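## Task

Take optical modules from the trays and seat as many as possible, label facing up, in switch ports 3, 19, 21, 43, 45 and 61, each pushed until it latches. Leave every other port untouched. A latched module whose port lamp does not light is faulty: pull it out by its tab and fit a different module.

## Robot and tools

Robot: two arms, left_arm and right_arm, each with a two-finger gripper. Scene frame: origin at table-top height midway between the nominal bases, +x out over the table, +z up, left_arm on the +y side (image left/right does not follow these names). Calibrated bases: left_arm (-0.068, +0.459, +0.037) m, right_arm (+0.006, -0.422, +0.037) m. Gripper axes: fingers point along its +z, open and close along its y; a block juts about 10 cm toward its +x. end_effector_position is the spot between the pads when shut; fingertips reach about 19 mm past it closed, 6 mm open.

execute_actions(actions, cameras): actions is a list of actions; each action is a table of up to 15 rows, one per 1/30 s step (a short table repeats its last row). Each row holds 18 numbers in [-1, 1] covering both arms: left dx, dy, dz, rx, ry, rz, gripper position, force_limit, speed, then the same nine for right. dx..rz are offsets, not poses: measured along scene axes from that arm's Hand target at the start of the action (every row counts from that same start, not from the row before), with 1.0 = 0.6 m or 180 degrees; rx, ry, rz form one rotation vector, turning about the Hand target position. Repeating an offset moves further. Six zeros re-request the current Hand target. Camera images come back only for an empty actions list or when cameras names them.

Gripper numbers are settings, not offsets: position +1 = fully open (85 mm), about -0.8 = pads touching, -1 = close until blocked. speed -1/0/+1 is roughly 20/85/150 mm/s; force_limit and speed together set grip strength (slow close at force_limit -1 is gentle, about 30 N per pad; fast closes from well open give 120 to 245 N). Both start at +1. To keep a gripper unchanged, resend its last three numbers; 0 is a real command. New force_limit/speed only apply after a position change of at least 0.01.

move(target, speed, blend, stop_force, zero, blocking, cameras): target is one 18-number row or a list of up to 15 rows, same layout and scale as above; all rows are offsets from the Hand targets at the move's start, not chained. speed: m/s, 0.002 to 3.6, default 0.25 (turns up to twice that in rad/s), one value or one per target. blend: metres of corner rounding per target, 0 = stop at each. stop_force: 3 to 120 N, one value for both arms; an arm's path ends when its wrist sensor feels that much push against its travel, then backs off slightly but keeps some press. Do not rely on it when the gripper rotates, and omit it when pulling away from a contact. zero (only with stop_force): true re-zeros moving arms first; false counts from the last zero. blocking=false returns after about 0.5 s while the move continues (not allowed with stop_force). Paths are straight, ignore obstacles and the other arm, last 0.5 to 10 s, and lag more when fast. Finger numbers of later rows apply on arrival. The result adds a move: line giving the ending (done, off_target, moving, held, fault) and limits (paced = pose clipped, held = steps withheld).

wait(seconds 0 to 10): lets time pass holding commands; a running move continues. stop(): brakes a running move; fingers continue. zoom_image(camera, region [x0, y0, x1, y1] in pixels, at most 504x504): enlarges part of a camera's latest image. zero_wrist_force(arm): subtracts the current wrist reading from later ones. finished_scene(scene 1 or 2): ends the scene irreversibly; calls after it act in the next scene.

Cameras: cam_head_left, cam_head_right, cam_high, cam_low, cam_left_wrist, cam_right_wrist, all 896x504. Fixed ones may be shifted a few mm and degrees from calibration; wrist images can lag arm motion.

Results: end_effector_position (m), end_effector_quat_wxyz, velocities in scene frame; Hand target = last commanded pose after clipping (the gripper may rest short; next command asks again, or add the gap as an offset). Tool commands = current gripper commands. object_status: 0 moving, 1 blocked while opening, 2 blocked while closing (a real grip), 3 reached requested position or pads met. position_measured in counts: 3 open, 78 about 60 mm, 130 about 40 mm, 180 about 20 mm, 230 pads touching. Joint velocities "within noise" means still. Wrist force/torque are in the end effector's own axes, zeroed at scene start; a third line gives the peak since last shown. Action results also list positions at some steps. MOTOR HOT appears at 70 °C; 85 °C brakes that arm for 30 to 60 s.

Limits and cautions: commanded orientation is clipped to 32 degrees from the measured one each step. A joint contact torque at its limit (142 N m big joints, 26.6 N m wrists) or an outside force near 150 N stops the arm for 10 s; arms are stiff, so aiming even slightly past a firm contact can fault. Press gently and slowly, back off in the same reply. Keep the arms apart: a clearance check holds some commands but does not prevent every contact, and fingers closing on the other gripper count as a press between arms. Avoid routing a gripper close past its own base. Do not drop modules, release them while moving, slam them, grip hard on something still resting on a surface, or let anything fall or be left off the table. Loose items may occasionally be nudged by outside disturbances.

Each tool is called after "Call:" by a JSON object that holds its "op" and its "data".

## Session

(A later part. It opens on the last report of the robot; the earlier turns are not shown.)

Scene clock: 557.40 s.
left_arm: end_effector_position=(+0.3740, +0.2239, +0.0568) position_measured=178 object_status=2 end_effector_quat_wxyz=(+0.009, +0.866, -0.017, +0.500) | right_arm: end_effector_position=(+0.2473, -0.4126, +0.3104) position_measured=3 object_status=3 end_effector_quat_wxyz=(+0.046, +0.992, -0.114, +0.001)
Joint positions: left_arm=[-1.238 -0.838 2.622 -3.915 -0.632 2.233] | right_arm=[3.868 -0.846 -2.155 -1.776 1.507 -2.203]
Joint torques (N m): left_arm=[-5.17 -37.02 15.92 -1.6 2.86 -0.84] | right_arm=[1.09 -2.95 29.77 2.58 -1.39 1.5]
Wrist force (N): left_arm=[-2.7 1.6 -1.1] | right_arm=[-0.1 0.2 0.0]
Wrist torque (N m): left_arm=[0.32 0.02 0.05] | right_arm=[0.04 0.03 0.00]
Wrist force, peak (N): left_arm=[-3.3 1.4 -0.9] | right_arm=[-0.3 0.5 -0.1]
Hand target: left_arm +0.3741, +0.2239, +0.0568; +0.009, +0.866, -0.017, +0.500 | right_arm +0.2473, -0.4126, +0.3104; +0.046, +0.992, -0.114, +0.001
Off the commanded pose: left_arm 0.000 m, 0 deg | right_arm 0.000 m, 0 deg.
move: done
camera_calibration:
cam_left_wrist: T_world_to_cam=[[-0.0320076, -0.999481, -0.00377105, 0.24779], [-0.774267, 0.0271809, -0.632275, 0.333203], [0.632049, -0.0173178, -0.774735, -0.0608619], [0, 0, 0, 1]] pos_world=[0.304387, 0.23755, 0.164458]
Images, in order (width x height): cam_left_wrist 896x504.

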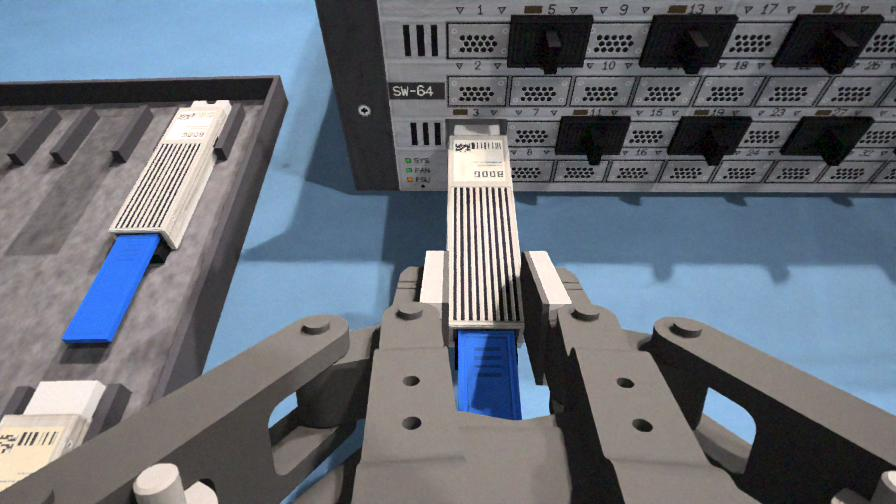

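Call:
{"op": "move", "data": {"target": [[0.0, 0, 0.0015, 0, 0, 0, -1, 0.2, -1, 0,0,0,0,0,0,1,1,1],[0.0183, -0.0007, 0.0015, 0, 0, 0, -1, 0.2, -1, 0,0,0,0,0,0,1,1,1]], "speed": [0.03, 0.02], "stop_force": 6, "cameras": ["cam_left_wrist"]}}

Call:
{"op": "zoom_image", "data": {"camera": "cam_left_wrist", "region": [380, 60, 580, 220]}}

Scene clock: 568.50 s.
left_arm: end_effector_position=(+0.3850, +0.2235, +0.0577) position_measured=178 object_status=2 end_effector_quat_wxyz=(+0.009, +0.866, -0.017, +0.500) | right_arm: end_effector_position=(+0.2473, -0.4126, +0.3104) position_measured=3 object_status=3 end_effector_quat_wxyz=(+0.046, +0.992, -0.114, +0.001)
Joint positions: left_arm=[-1.203 -0.838 2.593 -3.926 -0.651 2.282] | right_arm=[3.868 -0.846 -2.155 -1.776 1.507 -2.203]
Joint torques (N m): left_arm=[-5.2 -28.62 15.14 -1.58 2.72 -1.94] | right_arm=[1 -2.58 30.38 2.56 -1.46 1.43]
Wrist force (N): left_arm=[-2.7 1.6 -1.1] | right_arm=[-0.4 0.0 0.3]
Wrist torque (N m): left_arm=[0.33 0.02 0.04] | right_arm=[-0.01 0.07 0.00]
Wrist force, peak (N): left_arm=[-2.9 1.9 -1.3] | right_arm=[0.2 0.0 -0.5]
Hand target: left_arm +0.3850, +0.2235, +0.0577; +0.009, +0.866, -0.017, +0.500 | right_arm +0.2473, -0.4126, +0.3104; +0.046, +0.992, -0.114, +0.001
Off the commanded pose: left_arm 0.000 m, 0 deg | right_arm 0.000 m, 0 deg.
move: done
camera_calibration:
cam_left_wrist: T_world_to_cam=[[-0.032071, -0.999479, -0.00369374, 0.247752], [-0.774265, 0.0271811, -0.632277, 0.342299], [0.632048, -0.0174178, -0.774733, -0.0671005], [0, 0, 0, 1]] pos_world=[0.315387, 0.23715, 0.165358]
Images, in order (width x height): cam_left_wrist 896x504.

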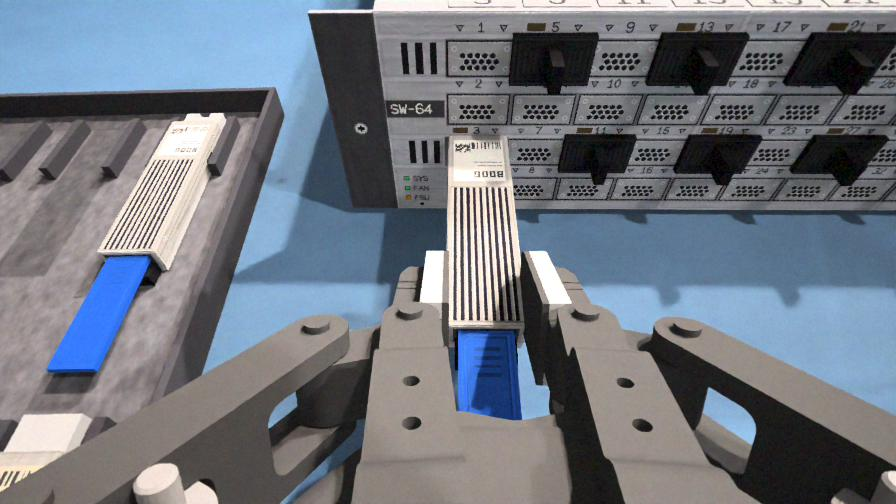

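Scaled by 2.520 from the camera's 896x504 image, which has a finer 1280x720 frame.

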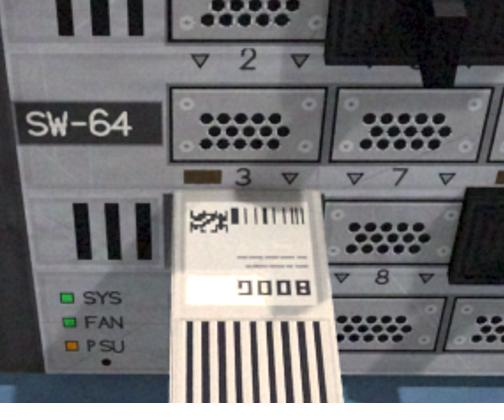

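Call:
{"op": "zoom_image", "data": {"camera": "cam_left_wrist", "region": [430, 120, 530, 190]}}

Scaled by 5.040 from the camera's 896x504 image, which has a finer 1280x720 frame.

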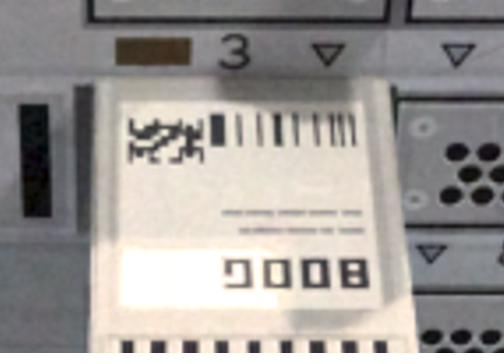

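Call:
{"op": "move", "data": {"target": [0.0367, -0.0014, 0, 0, 0, 0, -1, 0.2, -1, 0,0,0,0,0,0,1,1,1], "speed": 0.03, "stop_force": 8, "cameras": ["cam_left_wrist"]}}

Call:
{"op": "zoom_image", "data": {"camera": "cam_left_wrist", "region": [400, 120, 560, 260]}}

Scene clock: 588.77 s.
left_arm: end_effector_position=(+0.3859, +0.2236, +0.0578) position_measured=178 object_status=2 end_effector_quat_wxyz=(+0.009, +0.866, -0.017, +0.500) | right_arm: end_effector_position=(+0.2473, -0.4126, +0.3104) position_measured=3 object_status=3 end_effector_quat_wxyz=(+0.046, +0.992, -0.114, +0.001)
Joint positions: left_arm=[-1.2 -0.838 2.591 -3.926 -0.653 2.286] | right_arm=[3.868 -0.846 -2.155 -1.776 1.507 -2.203]
Joint torques (N m): left_arm=[7.46 -40.95 4.98 -1.86 0.49 1.49] | right_arm=[1.2 -3.58 29.98 2.56 -1.55 1.46]
Wrist force (N): left_arm=[-7.3 1.4 -5.6] | right_arm=[-0.3 0.2 0.1]
Wrist torque (N m): left_arm=[0.37 0.16 0.04] | right_arm=[0.03 0.05 0.00]
Wrist force, peak (N): left_arm=[-34.9 -0.5 -46.2] | right_arm=[0.1 0.1 -0.6]
Hand target: left_arm +0.3859, +0.2236, +0.0578; +0.009, +0.866, -0.017, +0.500 (not the last commanded pose) | right_arm +0.2473, -0.4126, +0.3104; +0.046, +0.992, -0.114, +0.001
Off the commanded pose: left_arm 0.021 m, 0 deg | right_arm 0.000 m, 0 deg.
move: contact (left_arm)
camera_calibration:
cam_left_wrist: T_world_to_cam=[[-0.0318954, -0.999483, -0.00406673, 0.247789], [-0.774269, 0.027281, -0.632268, 0.343035], [0.632052, -0.0170177, -0.774739, -0.0676864], [0, 0, 0, 1]] pos_world=[0.316286, 0.237151, 0.165459]
Images, in order (width x height): cam_left_wrist 896x504.

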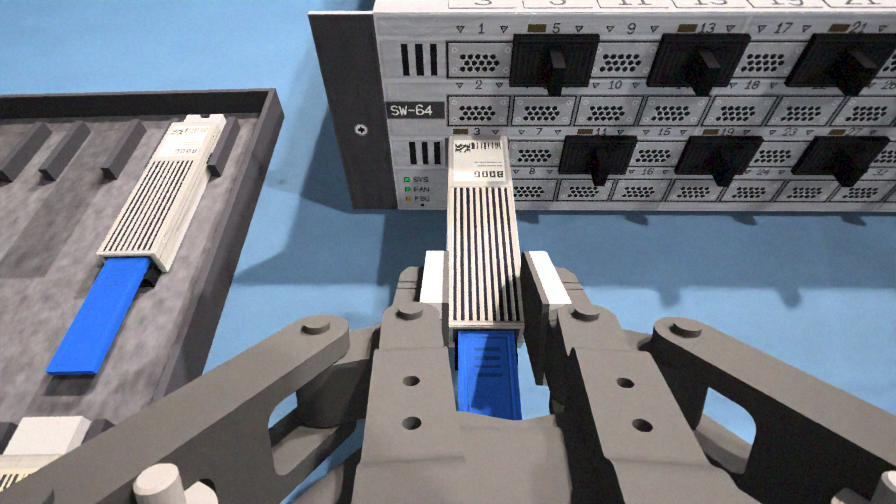

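Scaled by 3.150 from the camera's 896x504 image, which has a finer 1280x720 frame.

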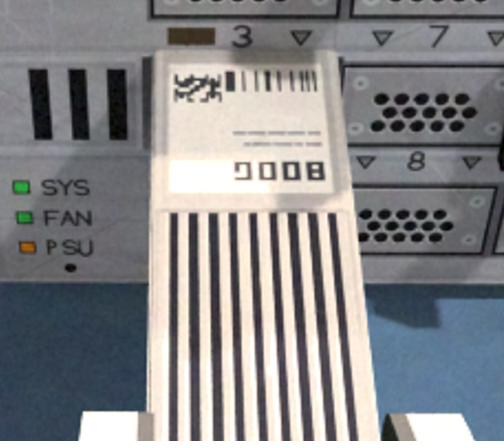

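Call:
{"op": "move", "data": {"target": [[-0.005, 0.0008, 0, 0, 0, 0, -1, 0.2, -1, 0,0,0,0,0,0,1,1,1],[-0.005, 0.0008, -0.0027, 0, 0, 0, -1, 0.2, -1, 0,0,0,0,0,0,1,1,1]], "speed": 0.03}}

Call:
{"op": "move", "data": {"target": [0.035, -0.0013, 0, 0, 0, 0, -1, 0.2, -1, 0,0,0,0,0,0,1,1,1], "speed": 0.015, "stop_force": 6, "cameras": ["cam_left_wrist"]}}

Call:
{"op": "zoom_image", "data": {"camera": "cam_left_wrist", "region": [400, 120, 560, 260]}}

Scene clock: 598.47 s.
left_arm: end_effector_position=(+0.3829, +0.2241, +0.0561) position_measured=178 object_status=2 end_effector_quat_wxyz=(+0.009, +0.866, -0.017, +0.500) | right_arm: end_effector_position=(+0.2473, -0.4126, +0.3104) position_measured=3 object_status=3 end_effector_quat_wxyz=(+0.046, +0.992, -0.114, +0.001)
Joint positions: left_arm=[-1.209 -0.831 2.598 -3.931 -0.648 2.274] | right_arm=[3.868 -0.846 -2.155 -1.776 1.507 -2.203]
Joint torques (N m): left_arm=[5.38 -40.11 -11.93 -1.61 0.37 1.46] | right_arm=[1.32 -2.68 29.99 2.64 -1.54 1.48]
Wrist force (N): left_arm=[-3.3 1.4 -1.1] | right_arm=[-0.1 0.1 0.0]
Wrist torque (N m): left_arm=[0.30 0.11 0.07] | right_arm=[0.03 0.02 0.00]
Wrist force, peak (N): left_arm=[-7.5 1.5 -5.6] | right_arm=[-0.5 0.2 -0.1]
Hand target: left_arm +0.3829, +0.2241, +0.0561; +0.009, +0.866, -0.017, +0.500 | right_arm +0.2473, -0.4126, +0.3104; +0.046, +0.992, -0.114, +0.001
Off the commanded pose: left_arm 0.000 m, 0 deg | right_arm 0.000 m, 0 deg.
move: done

Scene clock: 600.90 s.
left_arm: end_effector_position=(+0.4039, +0.2233, +0.0561) position_measured=178 object_status=2 end_effector_quat_wxyz=(+0.009, +0.866, -0.017, +0.500) | right_arm: end_effector_position=(+0.2473, -0.4126, +0.3104) position_measured=3 object_status=3 end_effector_quat_wxyz=(+0.046, +0.992, -0.114, +0.001)
Joint positions: left_arm=[-1.146 -0.824 2.542 -3.947 -0.685 2.357] | right_arm=[3.868 -0.846 -2.155 -1.776 1.507 -2.203]
Joint torques (N m): left_arm=[-5.38 -27.25 14.09 -2.9 2.74 -1.94] | right_arm=[1.2 -2.99 30 2.57 -1.5 1.5]
Wrist force (N): left_arm=[-3.5 1.9 -1.0] | right_arm=[0.4 0.1 -0.2]
Wrist torque (N m): left_arm=[0.34 0.10 0.00] | right_arm=[0.02 -0.07 -0.01]
Wrist force, peak (N): left_arm=[-4.1 2.3 -0.8] | right_arm=[-0.5 0.0 -0.2]
Hand target: left_arm +0.4039, +0.2233, +0.0561; +0.009, +0.866, -0.017, +0.500 | right_arm +0.2473, -0.4126, +0.3104; +0.046, +0.992, -0.114, +0.001
Off the commanded pose: left_arm 0.000 m, 0 deg | right_arm 0.000 m, 0 deg.
move: done
camera_calibration:
cam_left_wrist: T_world_to_cam=[[-0.0318948, -0.999483, -0.00406631, 0.248056], [-0.774269, 0.0272803, -0.632268, 0.355906], [0.632052, -0.0170177, -0.774739, -0.0803855], [0, 0, 0, 1]] pos_world=[0.334286, 0.236851, 0.163759]
Images, in order (width x height): cam_left_wrist 896x504.

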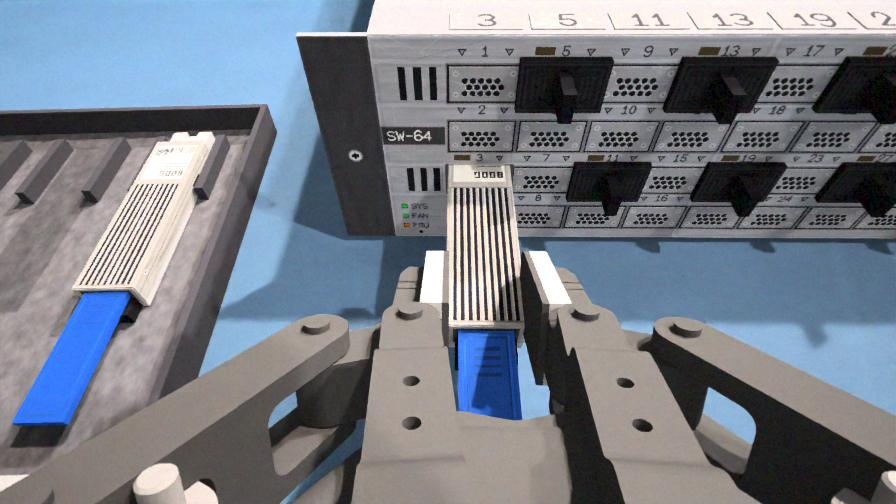

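Scaled by 3.150 from the camera's 896x504 image, which has a finer 1280x720 frame.

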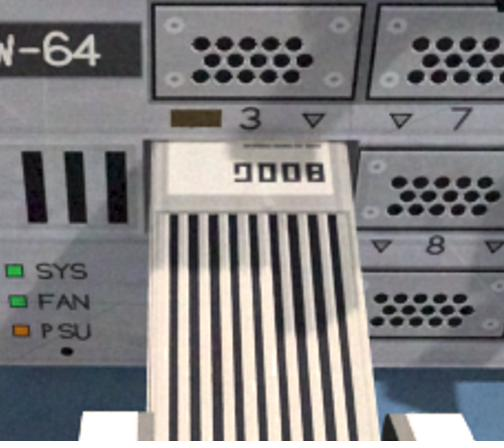

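Call:
{"op": "move", "data": {"target": [0.06, -0.0023, 0, 0, 0, 0, -1, 0.2, -1, 0,0,0,0,0,0,1,1,1], "speed": 0.03, "stop_force": 10, "cameras": ["cam_left_wrist"]}}

Call:
{"op": "zoom_image", "data": {"camera": "cam_left_wrist", "region": [400, 160, 600, 360]}}

Scene clock: 606.63 s.
left_arm: end_effector_position=(+0.4269, +0.2224, +0.0562) position_measured=178 object_status=2 end_effector_quat_wxyz=(+0.009, +0.866, -0.017, +0.500) | right_arm: end_effector_position=(+0.2473, -0.4126, +0.3104) position_measured=3 object_status=3 end_effector_quat_wxyz=(+0.046, +0.992, -0.114, +0.001)
Joint positions: left_arm=[-1.082 -0.818 2.482 -3.951 -0.725 2.433] | right_arm=[3.868 -0.846 -2.155 -1.776 1.507 -2.203]
Joint torques (N m): left_arm=[5.46 -45.58 5.28 -6.45 0.19 1.42] | right_arm=[1.43 -2.93 30.31 2.66 -1.61 1.48]
Wrist force (N): left_arm=[-7.0 2.1 7.6] | right_arm=[-0.1 0.0 0.0]
Wrist torque (N m): left_arm=[0.39 0.25 0.06] | right_arm=[-0.01 0.01 0.00]
Wrist force, peak (N): left_arm=[-2.5 1.7 16.0] | right_arm=[0.1 0.4 0.4]
Hand target: left_arm +0.4269, +0.2224, +0.0562; +0.009, +0.866, -0.017, +0.500 (not the last commanded pose) | right_arm +0.2473, -0.4126, +0.3104; +0.046, +0.992, -0.114, +0.001
Off the commanded pose: left_arm 0.013 m, 0 deg | right_arm 0.000 m, 0 deg.
move: contact (left_arm)
camera_calibration:
cam_left_wrist: T_world_to_cam=[[-0.0318829, -0.999484, -0.0039273, 0.24796], [-0.77427, 0.0271832, -0.632271, 0.373745], [0.632051, -0.0171179, -0.774737, -0.0947722], [0, 0, 0, 1]] pos_world=[0.357186, 0.23605, 0.163859]
Images, in order (width x height): cam_left_wrist 896x504.

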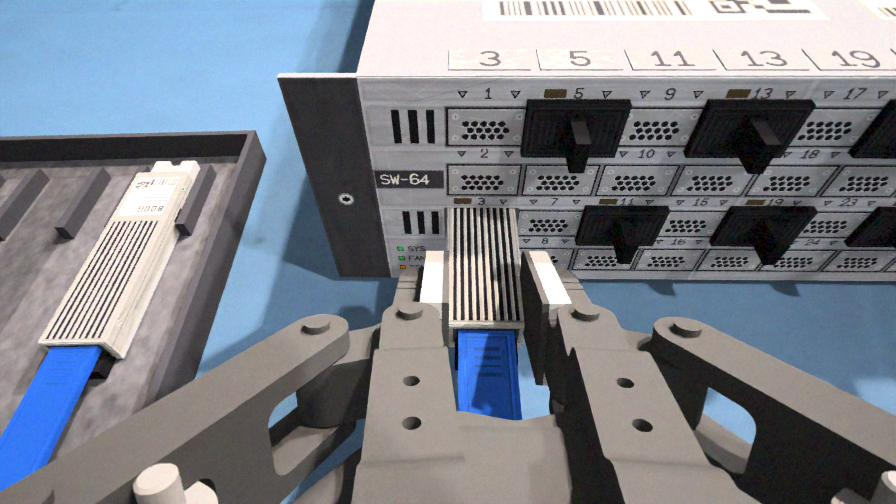

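Scaled by 2.520 from the camera's 896x504 image, which has a finer 1280x720 frame.

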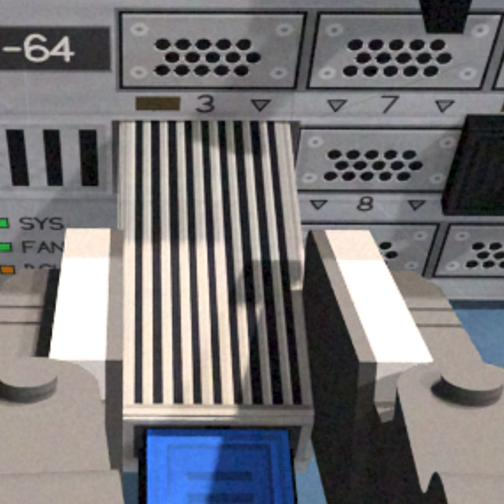

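Call:
{"op": "move", "data": {"target": [0.029, -0.0011, 0, 0, 0, 0, -1, 0.2, -1, 0,0,0,0,0,0,1,1,1], "speed": 0.03, "stop_force": 35, "cameras": ["cam_left_wrist"]}}

Call:
{"op": "zoom_image", "data": {"camera": "cam_left_wrist", "region": [400, 160, 600, 360]}}

Scene clock: 613.77 s.
left_arm: end_effector_position=(+0.4443, +0.2218, +0.0561) position_measured=178 object_status=2 end_effector_quat_wxyz=(+0.009, +0.866, -0.017, +0.500) | right_arm: end_effector_position=(+0.2473, -0.4126, +0.3104) position_measured=3 object_status=3 end_effector_quat_wxyz=(+0.046, +0.992, -0.114, +0.001)
Joint positions: left_arm=[-1.038 -0.812 2.436 -3.946 -0.754 2.481] | right_arm=[3.868 -0.846 -2.155 -1.776 1.507 -2.203]
Joint torques (N m): left_arm=[-5.43 -50.83 12.26 -8.26 4.56 -1.94] | right_arm=[1.59 -2.7 30.16 2.77 -1.68 1.59]
Wrist force (N): left_arm=[-16.8 5.0 13.7] | right_arm=[0.1 0.3 0.2]
Wrist torque (N m): left_arm=[0.31 0.54 0.05] | right_arm=[0.05 -0.01 0.00]
Wrist force, peak (N): left_arm=[-26.7 1.3 -11.9] | right_arm=[0.3 0.4 -0.3]
Hand target: left_arm +0.4443, +0.2218, +0.0562; +0.009, +0.866, -0.017, +0.500 | right_arm +0.2473, -0.4126, +0.3104; +0.046, +0.992, -0.114, +0.001
Off the commanded pose: left_arm 0.000 m, 0 deg | right_arm 0.000 m, 0 deg.
move: done
camera_calibration:
cam_left_wrist: T_world_to_cam=[[-0.0318176, -0.999486, -0.00400295, 0.247804], [-0.774272, 0.0271804, -0.632269, 0.387238], [0.632053, -0.0170179, -0.774739, -0.105805], [0, 0, 0, 1]] pos_world=[0.374586, 0.23535, 0.163859]
Images, in order (width x height): cam_left_wrist 896x504.

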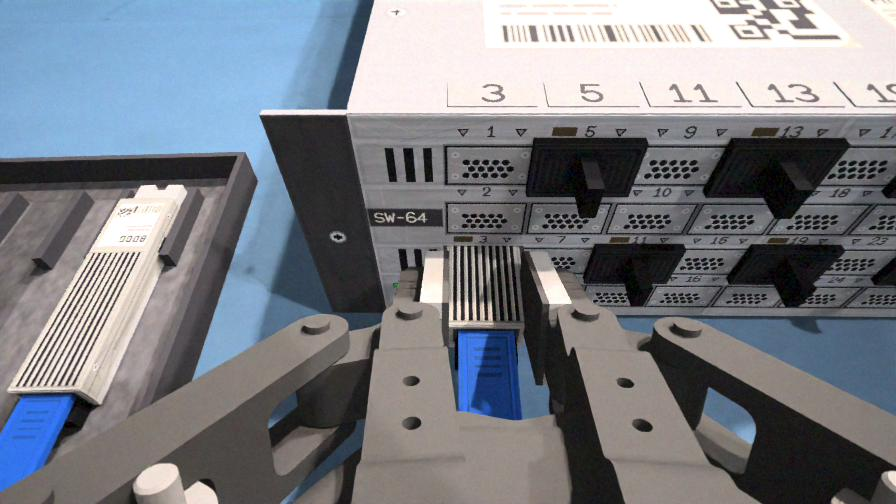

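Scaled by 2.520 from the camera's 896x504 image, which has a finer 1280x720 frame.

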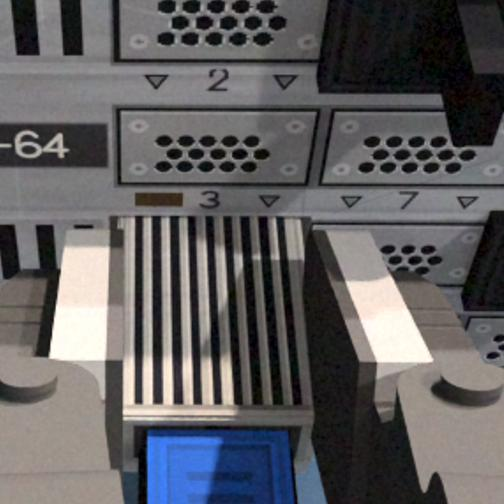

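Call:
{"op": "move", "data": {"target": [[0, 0, -0.0015, 0, 0, 0, -1, 0.2, -1, 0,0,0,0,0,0,1,1,1],[0, 0, -0.0015, 0, 0, 0, -0.15, 0.2, -0.6, 0,0,0,0,0,0,1,1,1],[-0.0217, 0.0008, -0.0015, 0, 0, 0, -0.15, 0.2, -0.6, 0,0,0,0,0,0,1,1,1]], "speed": 0.05, "cameras": ["cam_left_wrist"]}}

Call:
{"op": "zoom_image", "data": {"camera": "cam_left_wrist", "region": [400, 160, 600, 360]}}

Scene clock: 625.73 s.
left_arm: end_effector_position=(+0.4311, +0.2224, +0.0553) position_measured=148 object_status=3 end_effector_quat_wxyz=(+0.009, +0.866, -0.017, +0.500) end_effector_velocity=(+0.002, +0.001, +0.000) end_effector_angular_velocity=(+0.001, +0.001, +0.000) | right_arm: end_effector_position=(+0.2473, -0.4126, +0.3104) position_measured=3 object_status=3 end_effector_quat_wxyz=(+0.046, +0.992, -0.114, +0.001)
Joint positions: left_arm=[-1.071 -0.813 2.47 -3.953 -0.732 2.445] | right_arm=[3.868 -0.846 -2.155 -1.776 1.507 -2.203]
Joint velocities: left_arm=[0.005 0 -0.003 0 -0.003 0.006] | right_arm=[within noise]
Joint torques (N m): left_arm=[5.83 -39.43 -14.8 -2.88 -0.37 1.63] | right_arm=[0.78 -2.31 30.39 2.55 -1.76 1.52]
Wrist force (N): left_arm=[-2.5 1.6 -1.6] | right_arm=[-0.1 0.1 -0.2]
Wrist torque (N m): left_arm=[0.34 0.18 0.06] | right_arm=[0.02 0.02 -0.01]
Wrist force, peak (N): left_arm=[-19.1 5.1 14.8] | right_arm=[-0.2 -0.1 -0.5]
Hand target: left_arm +0.4312, +0.2222, +0.0553; +0.009, +0.866, -0.017, +0.500 | right_arm +0.2473, -0.4126, +0.3104; +0.046, +0.992, -0.114, +0.001
Off the commanded pose: left_arm 0.000 m, 0 deg | right_arm 0.000 m, 0 deg.
move: done
camera_calibration:
cam_left_wrist: T_world_to_cam=[[-0.0317423, -0.999488, -0.00394124, 0.247946], [-0.774275, 0.0270831, -0.63227, 0.376533], [0.632053, -0.0170181, -0.774738, -0.0982127], [0, 0, 0, 1]] pos_world=[0.361486, 0.23595, 0.162959]
Images, in order (width x height): cam_left_wrist 896x504.

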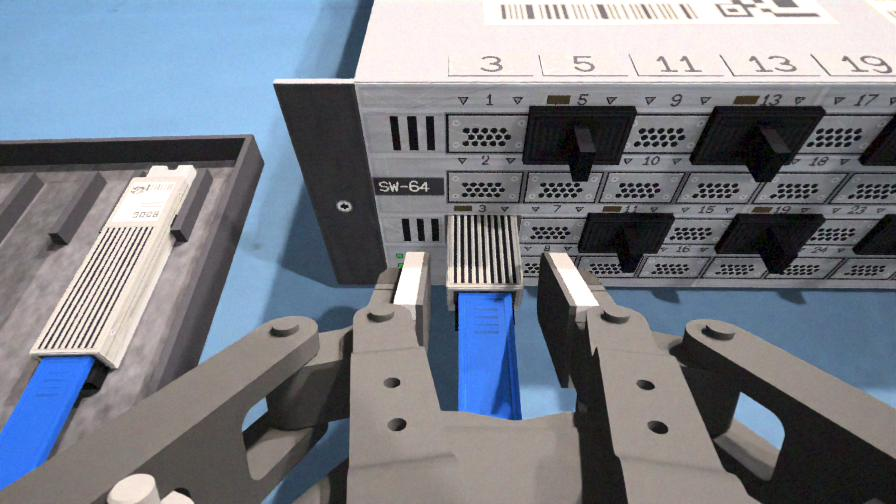

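Scaled by 2.520 from the camera's 896x504 image, which has a finer 1280x720 frame.

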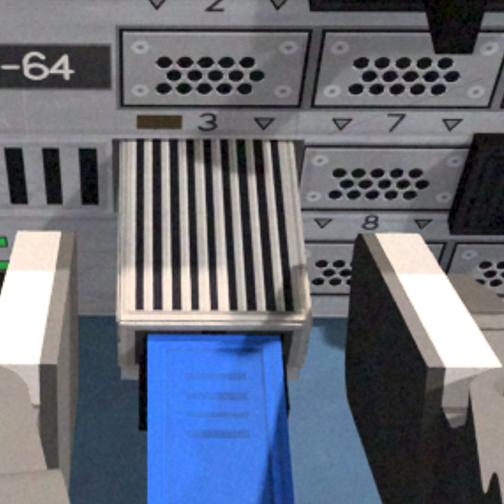

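Call:
{"op": "move", "data": {"target": [[0.008, -0.0003, -0.0047, 0, 0, 0, -0.15, 0.2, -0.6, 0,0,0,0,0,0,1,1,1],[0.008, -0.0003, -0.0047, 0, 0, 0, -1, 0.6, -1, 0,0,0,0,0,0,1,1,1]], "speed": 0.05}}

Call:
{"op": "move", "data": {"target": [0.015, -0.0006, 0, 0, 0, 0, -1, 0.6, -1, 0,0,0,0,0,0,1,1,1], "speed": 0.03, "stop_force": 70, "cameras": ["cam_left_wrist"]}}

Call:
{"op": "zoom_image", "data": {"camera": "cam_left_wrist", "region": [400, 160, 600, 360]}}

Scene clock: 634.93 s.
left_arm: end_effector_position=(+0.4360, +0.2221, +0.0525) position_measured=180 object_status=0 end_effector_quat_wxyz=(+0.009, +0.866, -0.017, +0.500) | right_arm: end_effector_position=(+0.2473, -0.4126, +0.3104) position_measured=3 object_status=3 end_effector_quat_wxyz=(+0.046, +0.992, -0.114, +0.001)
Joint positions: left_arm=[-1.059 -0.801 2.455 -3.96 -0.741 2.459] | right_arm=[3.868 -0.846 -2.155 -1.776 1.507 -2.203]
Joint torques (N m): left_arm=[-2.34 -43.91 8.89 -2.19 2.05 -1.89] | right_arm=[1.06 -2.67 30.52 2.66 -1.81 1.58]
Wrist force (N): left_arm=[-7.5 1.8 -8.2] | right_arm=[-0.1 0.2 -0.3]
Wrist torque (N m): left_arm=[0.36 0.22 0.00] | right_arm=[0.04 0.03 -0.01]
Wrist force, peak (N): left_arm=[-8.2 1.8 -8.5] | right_arm=[-0.3 -0.2 0.5]
Hand target: left_arm +0.4360, +0.2221, +0.0525; +0.009, +0.866, -0.017, +0.500 | right_arm +0.2473, -0.4126, +0.3104; +0.046, +0.992, -0.114, +0.001
Off the commanded pose: left_arm 0.000 m, 0 deg | right_arm 0.000 m, 0 deg.
move: done

Scene clock: 636.40 s.
left_arm: end_effector_position=(+0.4450, +0.2217, +0.0524) position_measured=180 object_status=2 end_effector_quat_wxyz=(+0.009, +0.866, -0.017, +0.500) | right_arm: end_effector_position=(+0.2473, -0.4126, +0.3104) position_measured=3 object_status=3 end_effector_quat_wxyz=(+0.046, +0.992, -0.114, +0.001)
Joint positions: left_arm=[-1.037 -0.799 2.431 -3.956 -0.756 2.483] | right_arm=[3.868 -0.846 -2.155 -1.776 1.507 -2.203]
Joint torques (N m): left_arm=[5.66 -35.7 -1.53 -7.04 6.3 -1.83] | right_arm=[1.26 -2.14 30.71 2.6 -1.7 1.52]
Wrist force (N): left_arm=[-32.6 1.3 -52.3] | right_arm=[0.1 0.1 -0.1]
Wrist torque (N m): left_arm=[0.36 0.21 -0.01] | right_arm=[0.01 -0.01 0.00]
Wrist force, peak (N): left_arm=[-37.5 -0.6 -64.2] | right_arm=[0.1 0.3 -0.4]
Hand target: left_arm +0.4450, +0.2217, +0.0525; +0.009, +0.866, -0.017, +0.500 | right_arm +0.2473, -0.4126, +0.3104; +0.046, +0.992, -0.114, +0.001
Off the commanded pose: left_arm 0.000 m, 0 deg | right_arm 0.000 m, 0 deg.
move: done
camera_calibration:
cam_left_wrist: T_world_to_cam=[[-0.0318829, -0.999484, -0.0039273, 0.247726], [-0.77427, 0.0271832, -0.632271, 0.385456], [0.632051, -0.0171179, -0.774737, -0.109233], [0, 0, 0, 1]] pos_world=[0.375386, 0.23525, 0.160059]
Images, in order (width x height): cam_left_wrist 896x504.

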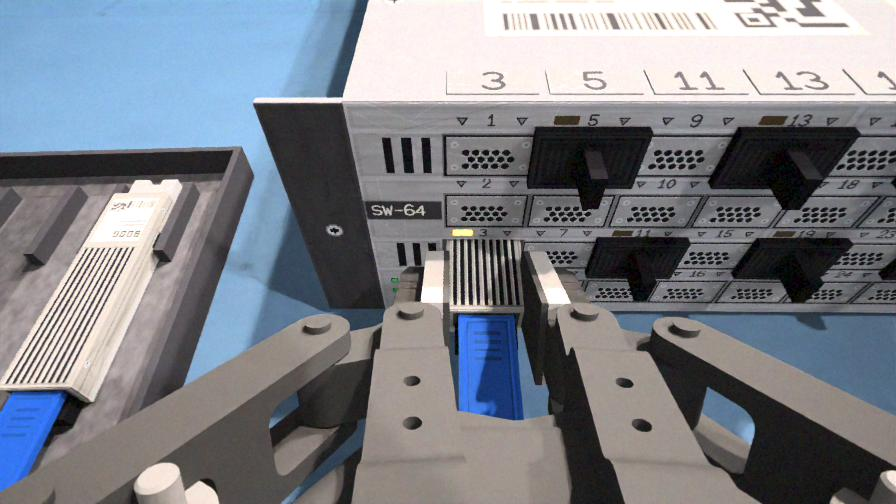

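Scaled by 2.520 from the camera's 896x504 image, which has a finer 1280x720 frame.

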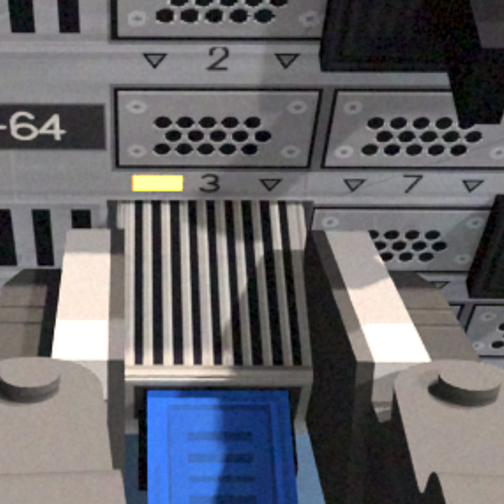

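Call:
{"op": "move", "data": {"target": [-0.0013, 0, 0, 0, 0, 0, -1, 0.6, -1, 0,0,0,0,0,0,1,1,1], "speed": 0.01}}

Scene clock: 647.37 s.
left_arm: end_effector_position=(+0.4443, +0.2217, +0.0525) position_measured=180 object_status=2 end_effector_quat_wxyz=(+0.009, +0.866, -0.017, +0.500) | right_arm: end_effector_position=(+0.2473, -0.4126, +0.3104) position_measured=3 object_status=3 end_effector_quat_wxyz=(+0.046, +0.992, -0.114, +0.001)
Joint positions: left_arm=[-1.038 -0.799 2.433 -3.956 -0.754 2.481] | right_arm=[3.868 -0.846 -2.155 -1.776 1.507 -2.203]
Joint torques (N m): left_arm=[-0.82 -45.24 7.42 -5.98 3.54 -1.62] | right_arm=[1.62 -2.49 30.75 2.6 -1.87 1.53]
Wrist force (N): left_arm=[-13.0 2.5 -14.6] | right_arm=[0.2 0.0 -0.1]
Wrist torque (N m): left_arm=[0.30 0.26 0.10] | right_arm=[0.00 -0.02 0.00]
Wrist force, peak (N): left_arm=[-33.5 1.5 -51.9] | right_arm=[0.1 0.1 -0.6]
Hand target: left_arm +0.4443, +0.2217, +0.0525; +0.009, +0.866, -0.017, +0.500 | right_arm +0.2473, -0.4126, +0.3104; +0.046, +0.992, -0.114, +0.001
Off the commanded pose: left_arm 0.000 m, 0 deg | right_arm 0.000 m, 0 deg.
move: done

Call:
{"op": "move", "data": {"target": [-0.005, 0.0002, 0, 0, 0, 0, -1, 0.6, -1, 0,0,0,0,0,0,1,1,1], "speed": 0.01, "stop_force": 45, "cameras": ["cam_left_wrist"]}}

Call:
{"op": "zoom_image", "data": {"camera": "cam_left_wrist", "region": [400, 160, 600, 360]}}

Scene clock: 651.47 s.
left_arm: end_effector_position=(+0.4437, +0.2217, +0.0524) position_measured=180 object_status=2 end_effector_quat_wxyz=(+0.009, +0.866, -0.017, +0.500) | right_arm: end_effector_position=(+0.2473, -0.4126, +0.3104) position_measured=3 object_status=3 end_effector_quat_wxyz=(+0.046, +0.992, -0.114, +0.001)
Joint positions: left_arm=[-1.04 -0.799 2.435 -3.957 -0.753 2.479] | right_arm=[3.868 -0.846 -2.155 -1.776 1.507 -2.203]
Joint torques (N m): left_arm=[-0.55 -20.88 -8.47 -1.28 -1.96 1.41] | right_arm=[1.43 -2.45 31.09 2.53 -1.87 1.53]
Wrist force (N): left_arm=[9.7 1.9 23.9] | right_arm=[0.0 -0.2 -0.2]
Wrist torque (N m): left_arm=[0.19 0.01 0.10] | right_arm=[-0.03 0.00 0.00]
Wrist force, peak (N): left_arm=[18.8 3.9 46.2] | right_arm=[-0.4 0.2 -0.4]
Hand target: left_arm +0.4437, +0.2217, +0.0524; +0.009, +0.866, -0.017, +0.500 (not the last commanded pose) | right_arm +0.2473, -0.4126, +0.3104; +0.046, +0.992, -0.114, +0.001
Off the commanded pose: left_arm 0.002 m, 0 deg | right_arm 0.000 m, 0 deg.
move: contact (left_arm)
camera_calibration:
cam_left_wrist: T_world_to_cam=[[-0.0316001, -0.999493, -0.00396216, 0.247583], [-0.774141, 0.0269824, -0.632437, 0.384398], [0.632223, -0.0169178, -0.774601, -0.108481], [0, 0, 0, 1]] pos_world=[0.373986, 0.23525, 0.160058]
Images, in order (width x height): cam_left_wrist 896x504.

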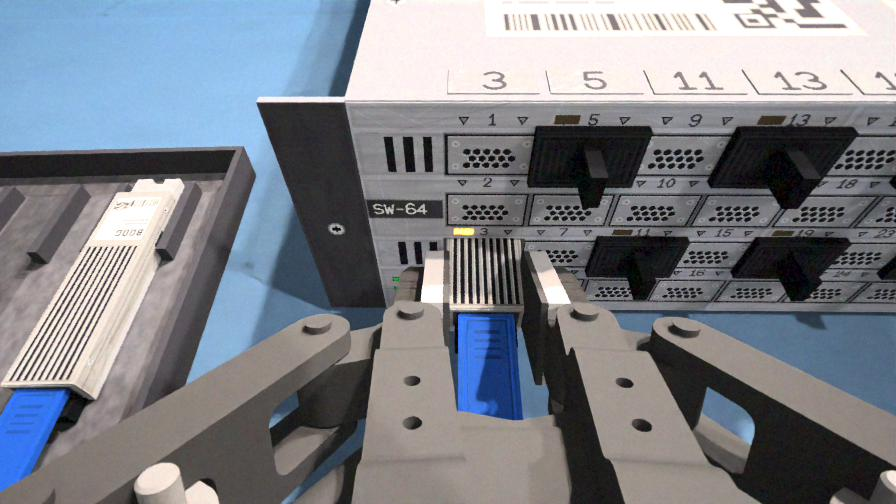

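Scaled by 2.520 from the camera's 896x504 image, which has a finer 1280x720 frame.

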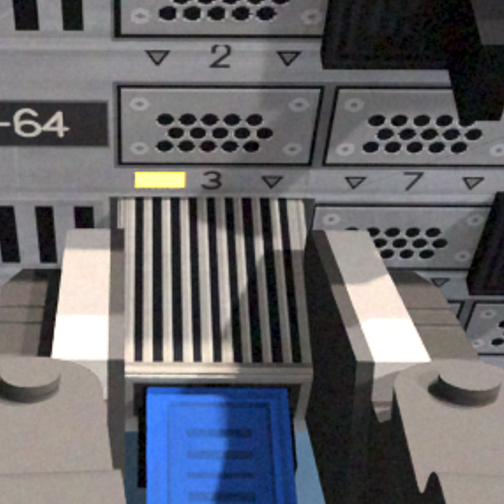

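Call:
{"op": "move", "data": {"target": [[0.001,0,0,0,0,0,-1,0.6,-1, 0,0,0,0,0,0,-0.3,-0.6,0],[0.001,0,0,0,0,0,-0.15,0.6,-0.5, 0,0,0,0,0,0,-0.3,-0.6,0],[-0.101,0.0038,0.0583,0,0,0,-0.15,0.6,-0.5, 0.06,0.16,-0.10,-0.006,-0.11,0.0236,-0.3,-0.6,0],[-0.0978,-0.1195,0.0577,0,0,0,-0.15,0.6,-0.5, 0.171,0.471,-0.3007,-0.0176,-0.3304,0.0707,-0.3,-0.6,0],[-0.0728,-0.1528,-0.0173,0,0,0,-0.5,0.6,-0.5, 0.171,0.471,-0.3007,-0.0176,-0.3304,0.0707,-0.3,-0.6,0]], "speed": [0.02, 0.02, 0.2, 0.3, 0.2], "blend": [0, 0, 0.01, 0.015, 0], "cameras": ["cam_left_wrist", "cam_right_wrist", "cam_head_right"]}}

Scene clock: 698.33 s.
left_arm: end_effector_position=(+0.4000, +0.1301, +0.0421) position_measured=192 object_status=0 end_effector_quat_wxyz=(+0.009, +0.866, -0.017, +0.500) | right_arm: end_effector_position=(+0.3499, -0.1300, +0.1299) position_measured=167 object_status=3 end_effector_quat_wxyz=(+0.009, +0.866, -0.016, +0.500)
Joint positions: left_arm=[-1.255 -0.823 2.377 -3.665 -0.623 2.209] | right_arm=[4.771 -1.629 -2.631 -0.584 0.528 -1.419]
Joint torques (N m): left_arm=[-5.54 -22.17 0.99 -4.96 2.72 -1.94] | right_arm=[9.47 4.41 14.25 4 -4.16 -1.25]
Wrist force (N): left_arm=[-2.2 2.3 -1.4] | right_arm=[0.3 0.1 0.7]
Wrist torque (N m): left_arm=[0.42 0.10 0.04] | right_arm=[0.09 -0.45 -0.18]
Wrist force, peak (N): left_arm=[9.5 2.2 24.4] | right_arm=[-1.5 -1.1 1.2]
Hand target: left_arm +0.4000, +0.1300, +0.0421; +0.009, +0.866, -0.017, +0.500 | right_arm +0.3499, -0.1300, +0.1299; +0.009, +0.866, -0.016, +0.500
Off the commanded pose: left_arm 0.000 m, 0 deg | right_arm 0.000 m, 0 deg.
move: done
camera_calibration:
cam_left_wrist: T_world_to_cam=[[-0.0316001, -0.999493, -0.00396216, 0.154607], [-0.774141, 0.0269824, -0.632437, 0.346462], [0.632223, -0.0169178, -0.774601, -0.0904588], [0, 0, 0, 1]] pos_world=[0.330286, 0.14365, 0.149658]
cam_right_wrist: T_world_to_cam=[[-0.0513779, -0.998676, 0.00249128, -0.102321], [-0.771377, 0.0380996, -0.635237, 0.369654], [0.634301, -0.0345589, -0.772313, 0.0105778], [0, 0, 0, 1]] pos_world=[0.273176, -0.115903, 0.243242]
Images, in order (width x height): cam_head_right 896x504, cam_left_wrist 896x504, cam_right_wrist 896x504.

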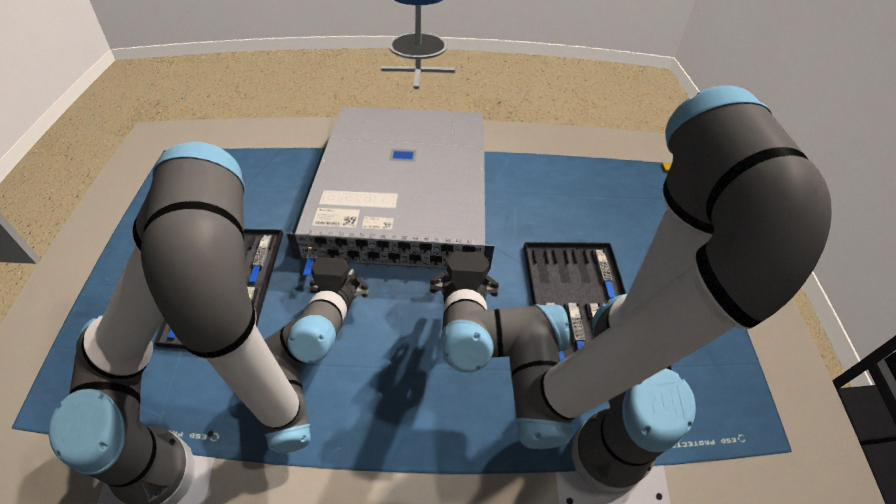

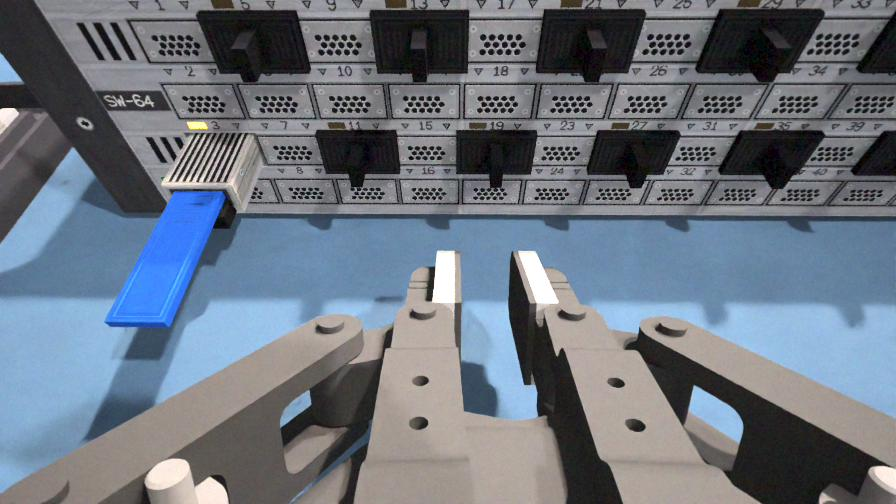

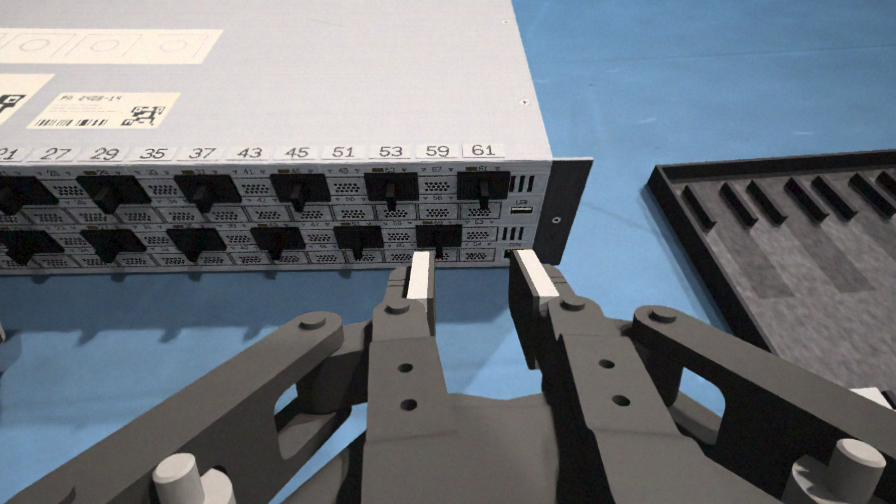

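Call:
{"op": "zoom_image", "data": {"camera": "cam_left_wrist", "region": [420, 110, 580, 270]}}

Call:
{"op": "zoom_image", "data": {"camera": "cam_right_wrist", "region": [400, 130, 600, 290]}}

Scaled by 3.150 from the camera's 896x504 image, which has a finer 1280x720 frame.

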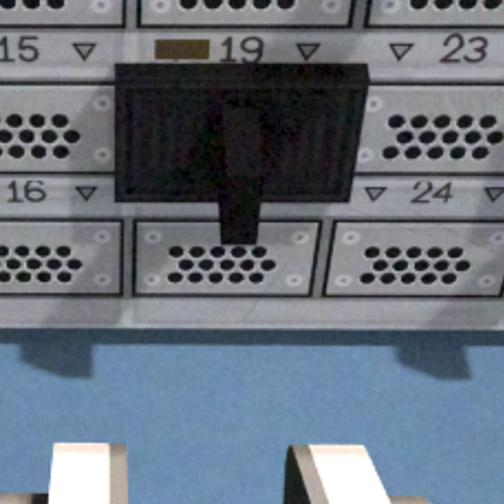

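Scaled by 2.520 from the camera's 896x504 image, which has a finer 1280x720 frame.

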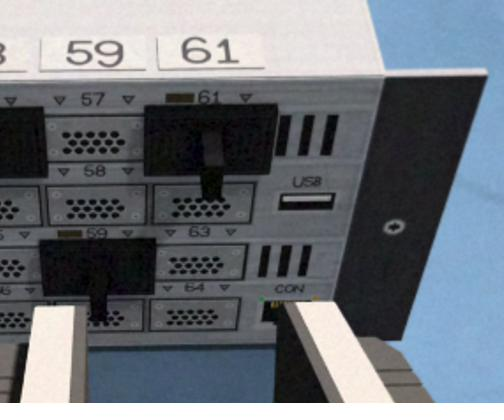

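Call:
{"op": "move", "data": {"target": [0.0377,-0.0115,-0.0035,0,0,0,-0.5,0.6,-0.5, 0.1043,-0.0262,-0.0815,0,0,0,-0.5,-0.6,0], "speed": 0.15, "cameras": ["cam_left_wrist", "cam_right_wrist"]}}

Call:
{"op": "zoom_image", "data": {"camera": "cam_left_wrist", "region": [400, 140, 580, 300]}}

Call:
{"op": "zoom_image", "data": {"camera": "cam_right_wrist", "region": [380, 140, 560, 300]}}

Scene clock: 718.47 s.
left_arm: end_effector_position=(+0.4226, +0.1231, +0.0399) position_measured=192 object_status=3 end_effector_quat_wxyz=(+0.009, +0.866, -0.017, +0.500) | right_arm: end_effector_position=(+0.4124, -0.1457, +0.0810) position_measured=192 object_status=3 end_effector_quat_wxyz=(+0.009, +0.866, -0.016, +0.500)
Joint positions: left_arm=[-1.206 -0.798 2.312 -3.68 -0.649 2.278] | right_arm=[4.562 -2.041 -2.616 0.172 0.539 -1.833]
Joint torques (N m): left_arm=[-5.29 -46.87 9.94 -2.3 2.59 -1.66] | right_arm=[-0.96 24.38 -2.1 4.34 -4.18 -0.8]
Wrist force (N): left_arm=[-2.3 2.4 -1.7] | right_arm=[0.6 0.1 0.8]
Wrist torque (N m): left_arm=[0.47 0.10 0.08] | right_arm=[0.05 -0.45 -0.13]
Wrist force, peak (N): left_arm=[-2.6 2.2 -2.2] | right_arm=[-0.1 1.0 2.6]
Hand target: left_arm +0.4226, +0.1231, +0.0400; +0.009, +0.866, -0.017, +0.500 | right_arm +0.4124, -0.1457, +0.0810; +0.009, +0.866, -0.016, +0.500
Off the commanded pose: left_arm 0.000 m, 0 deg | right_arm 0.000 m, 0 deg.
move: done
camera_calibration:
cam_left_wrist: T_world_to_cam=[[-0.0315862, -0.999494, -0.00382149, 0.148394], [-0.774143, 0.0268827, -0.63244, 0.362907], [0.632223, -0.017018, -0.7746, -0.10654], [0, 0, 0, 1]] pos_world=[0.352986, 0.13675, 0.147558]
cam_right_wrist: T_world_to_cam=[[-0.0513768, -0.998676, 0.0024991, -0.114664], [-0.771426, 0.0380965, -0.635178, 0.387419], [0.634242, -0.0345613, -0.772362, -0.0674859], [0, 0, 0, 1]] pos_world=[0.335776, -0.131603, 0.194243]
Images, in order (width x height): cam_left_wrist 896x504, cam_right_wrist 896x504.

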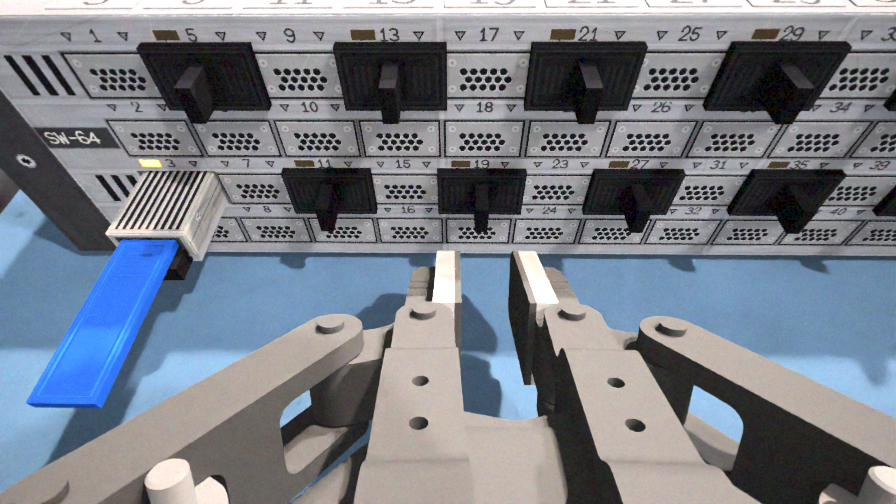

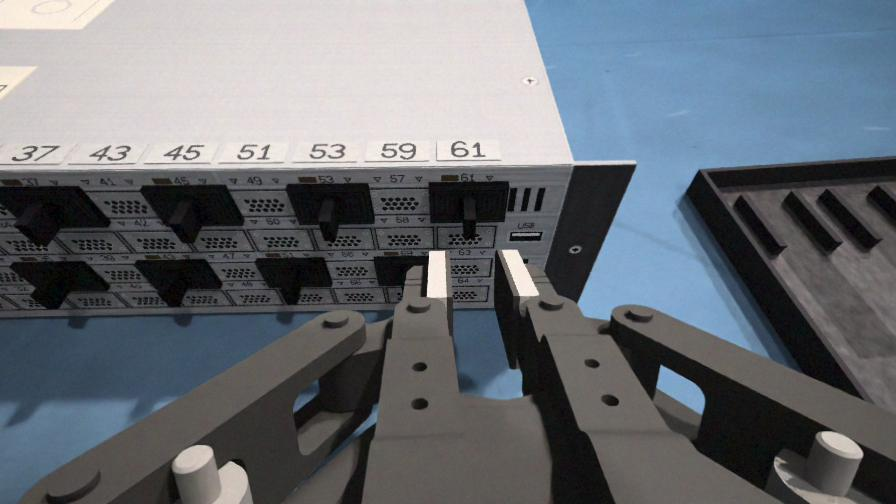

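Scaled by 2.800 from the camera's 896x504 image, which has a finer 1280x720 frame.

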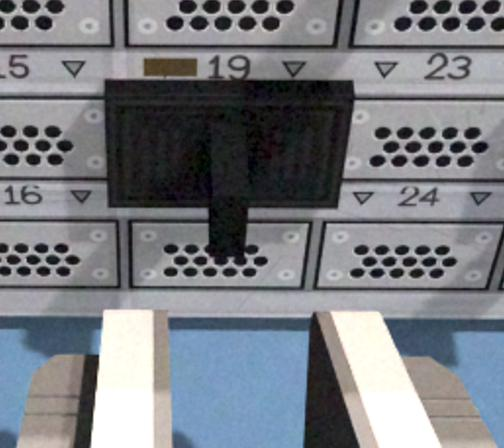

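Scaled by 2.800 from the camera's 896x504 image, which has a finer 1280x720 frame.

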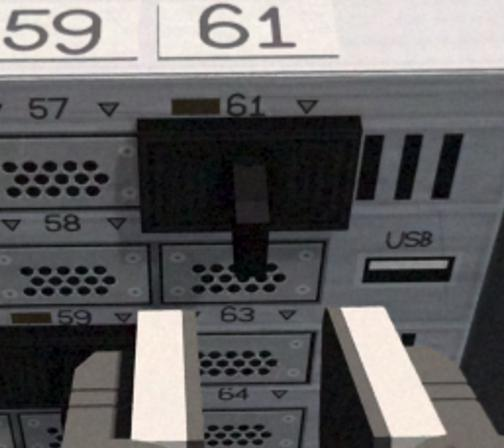

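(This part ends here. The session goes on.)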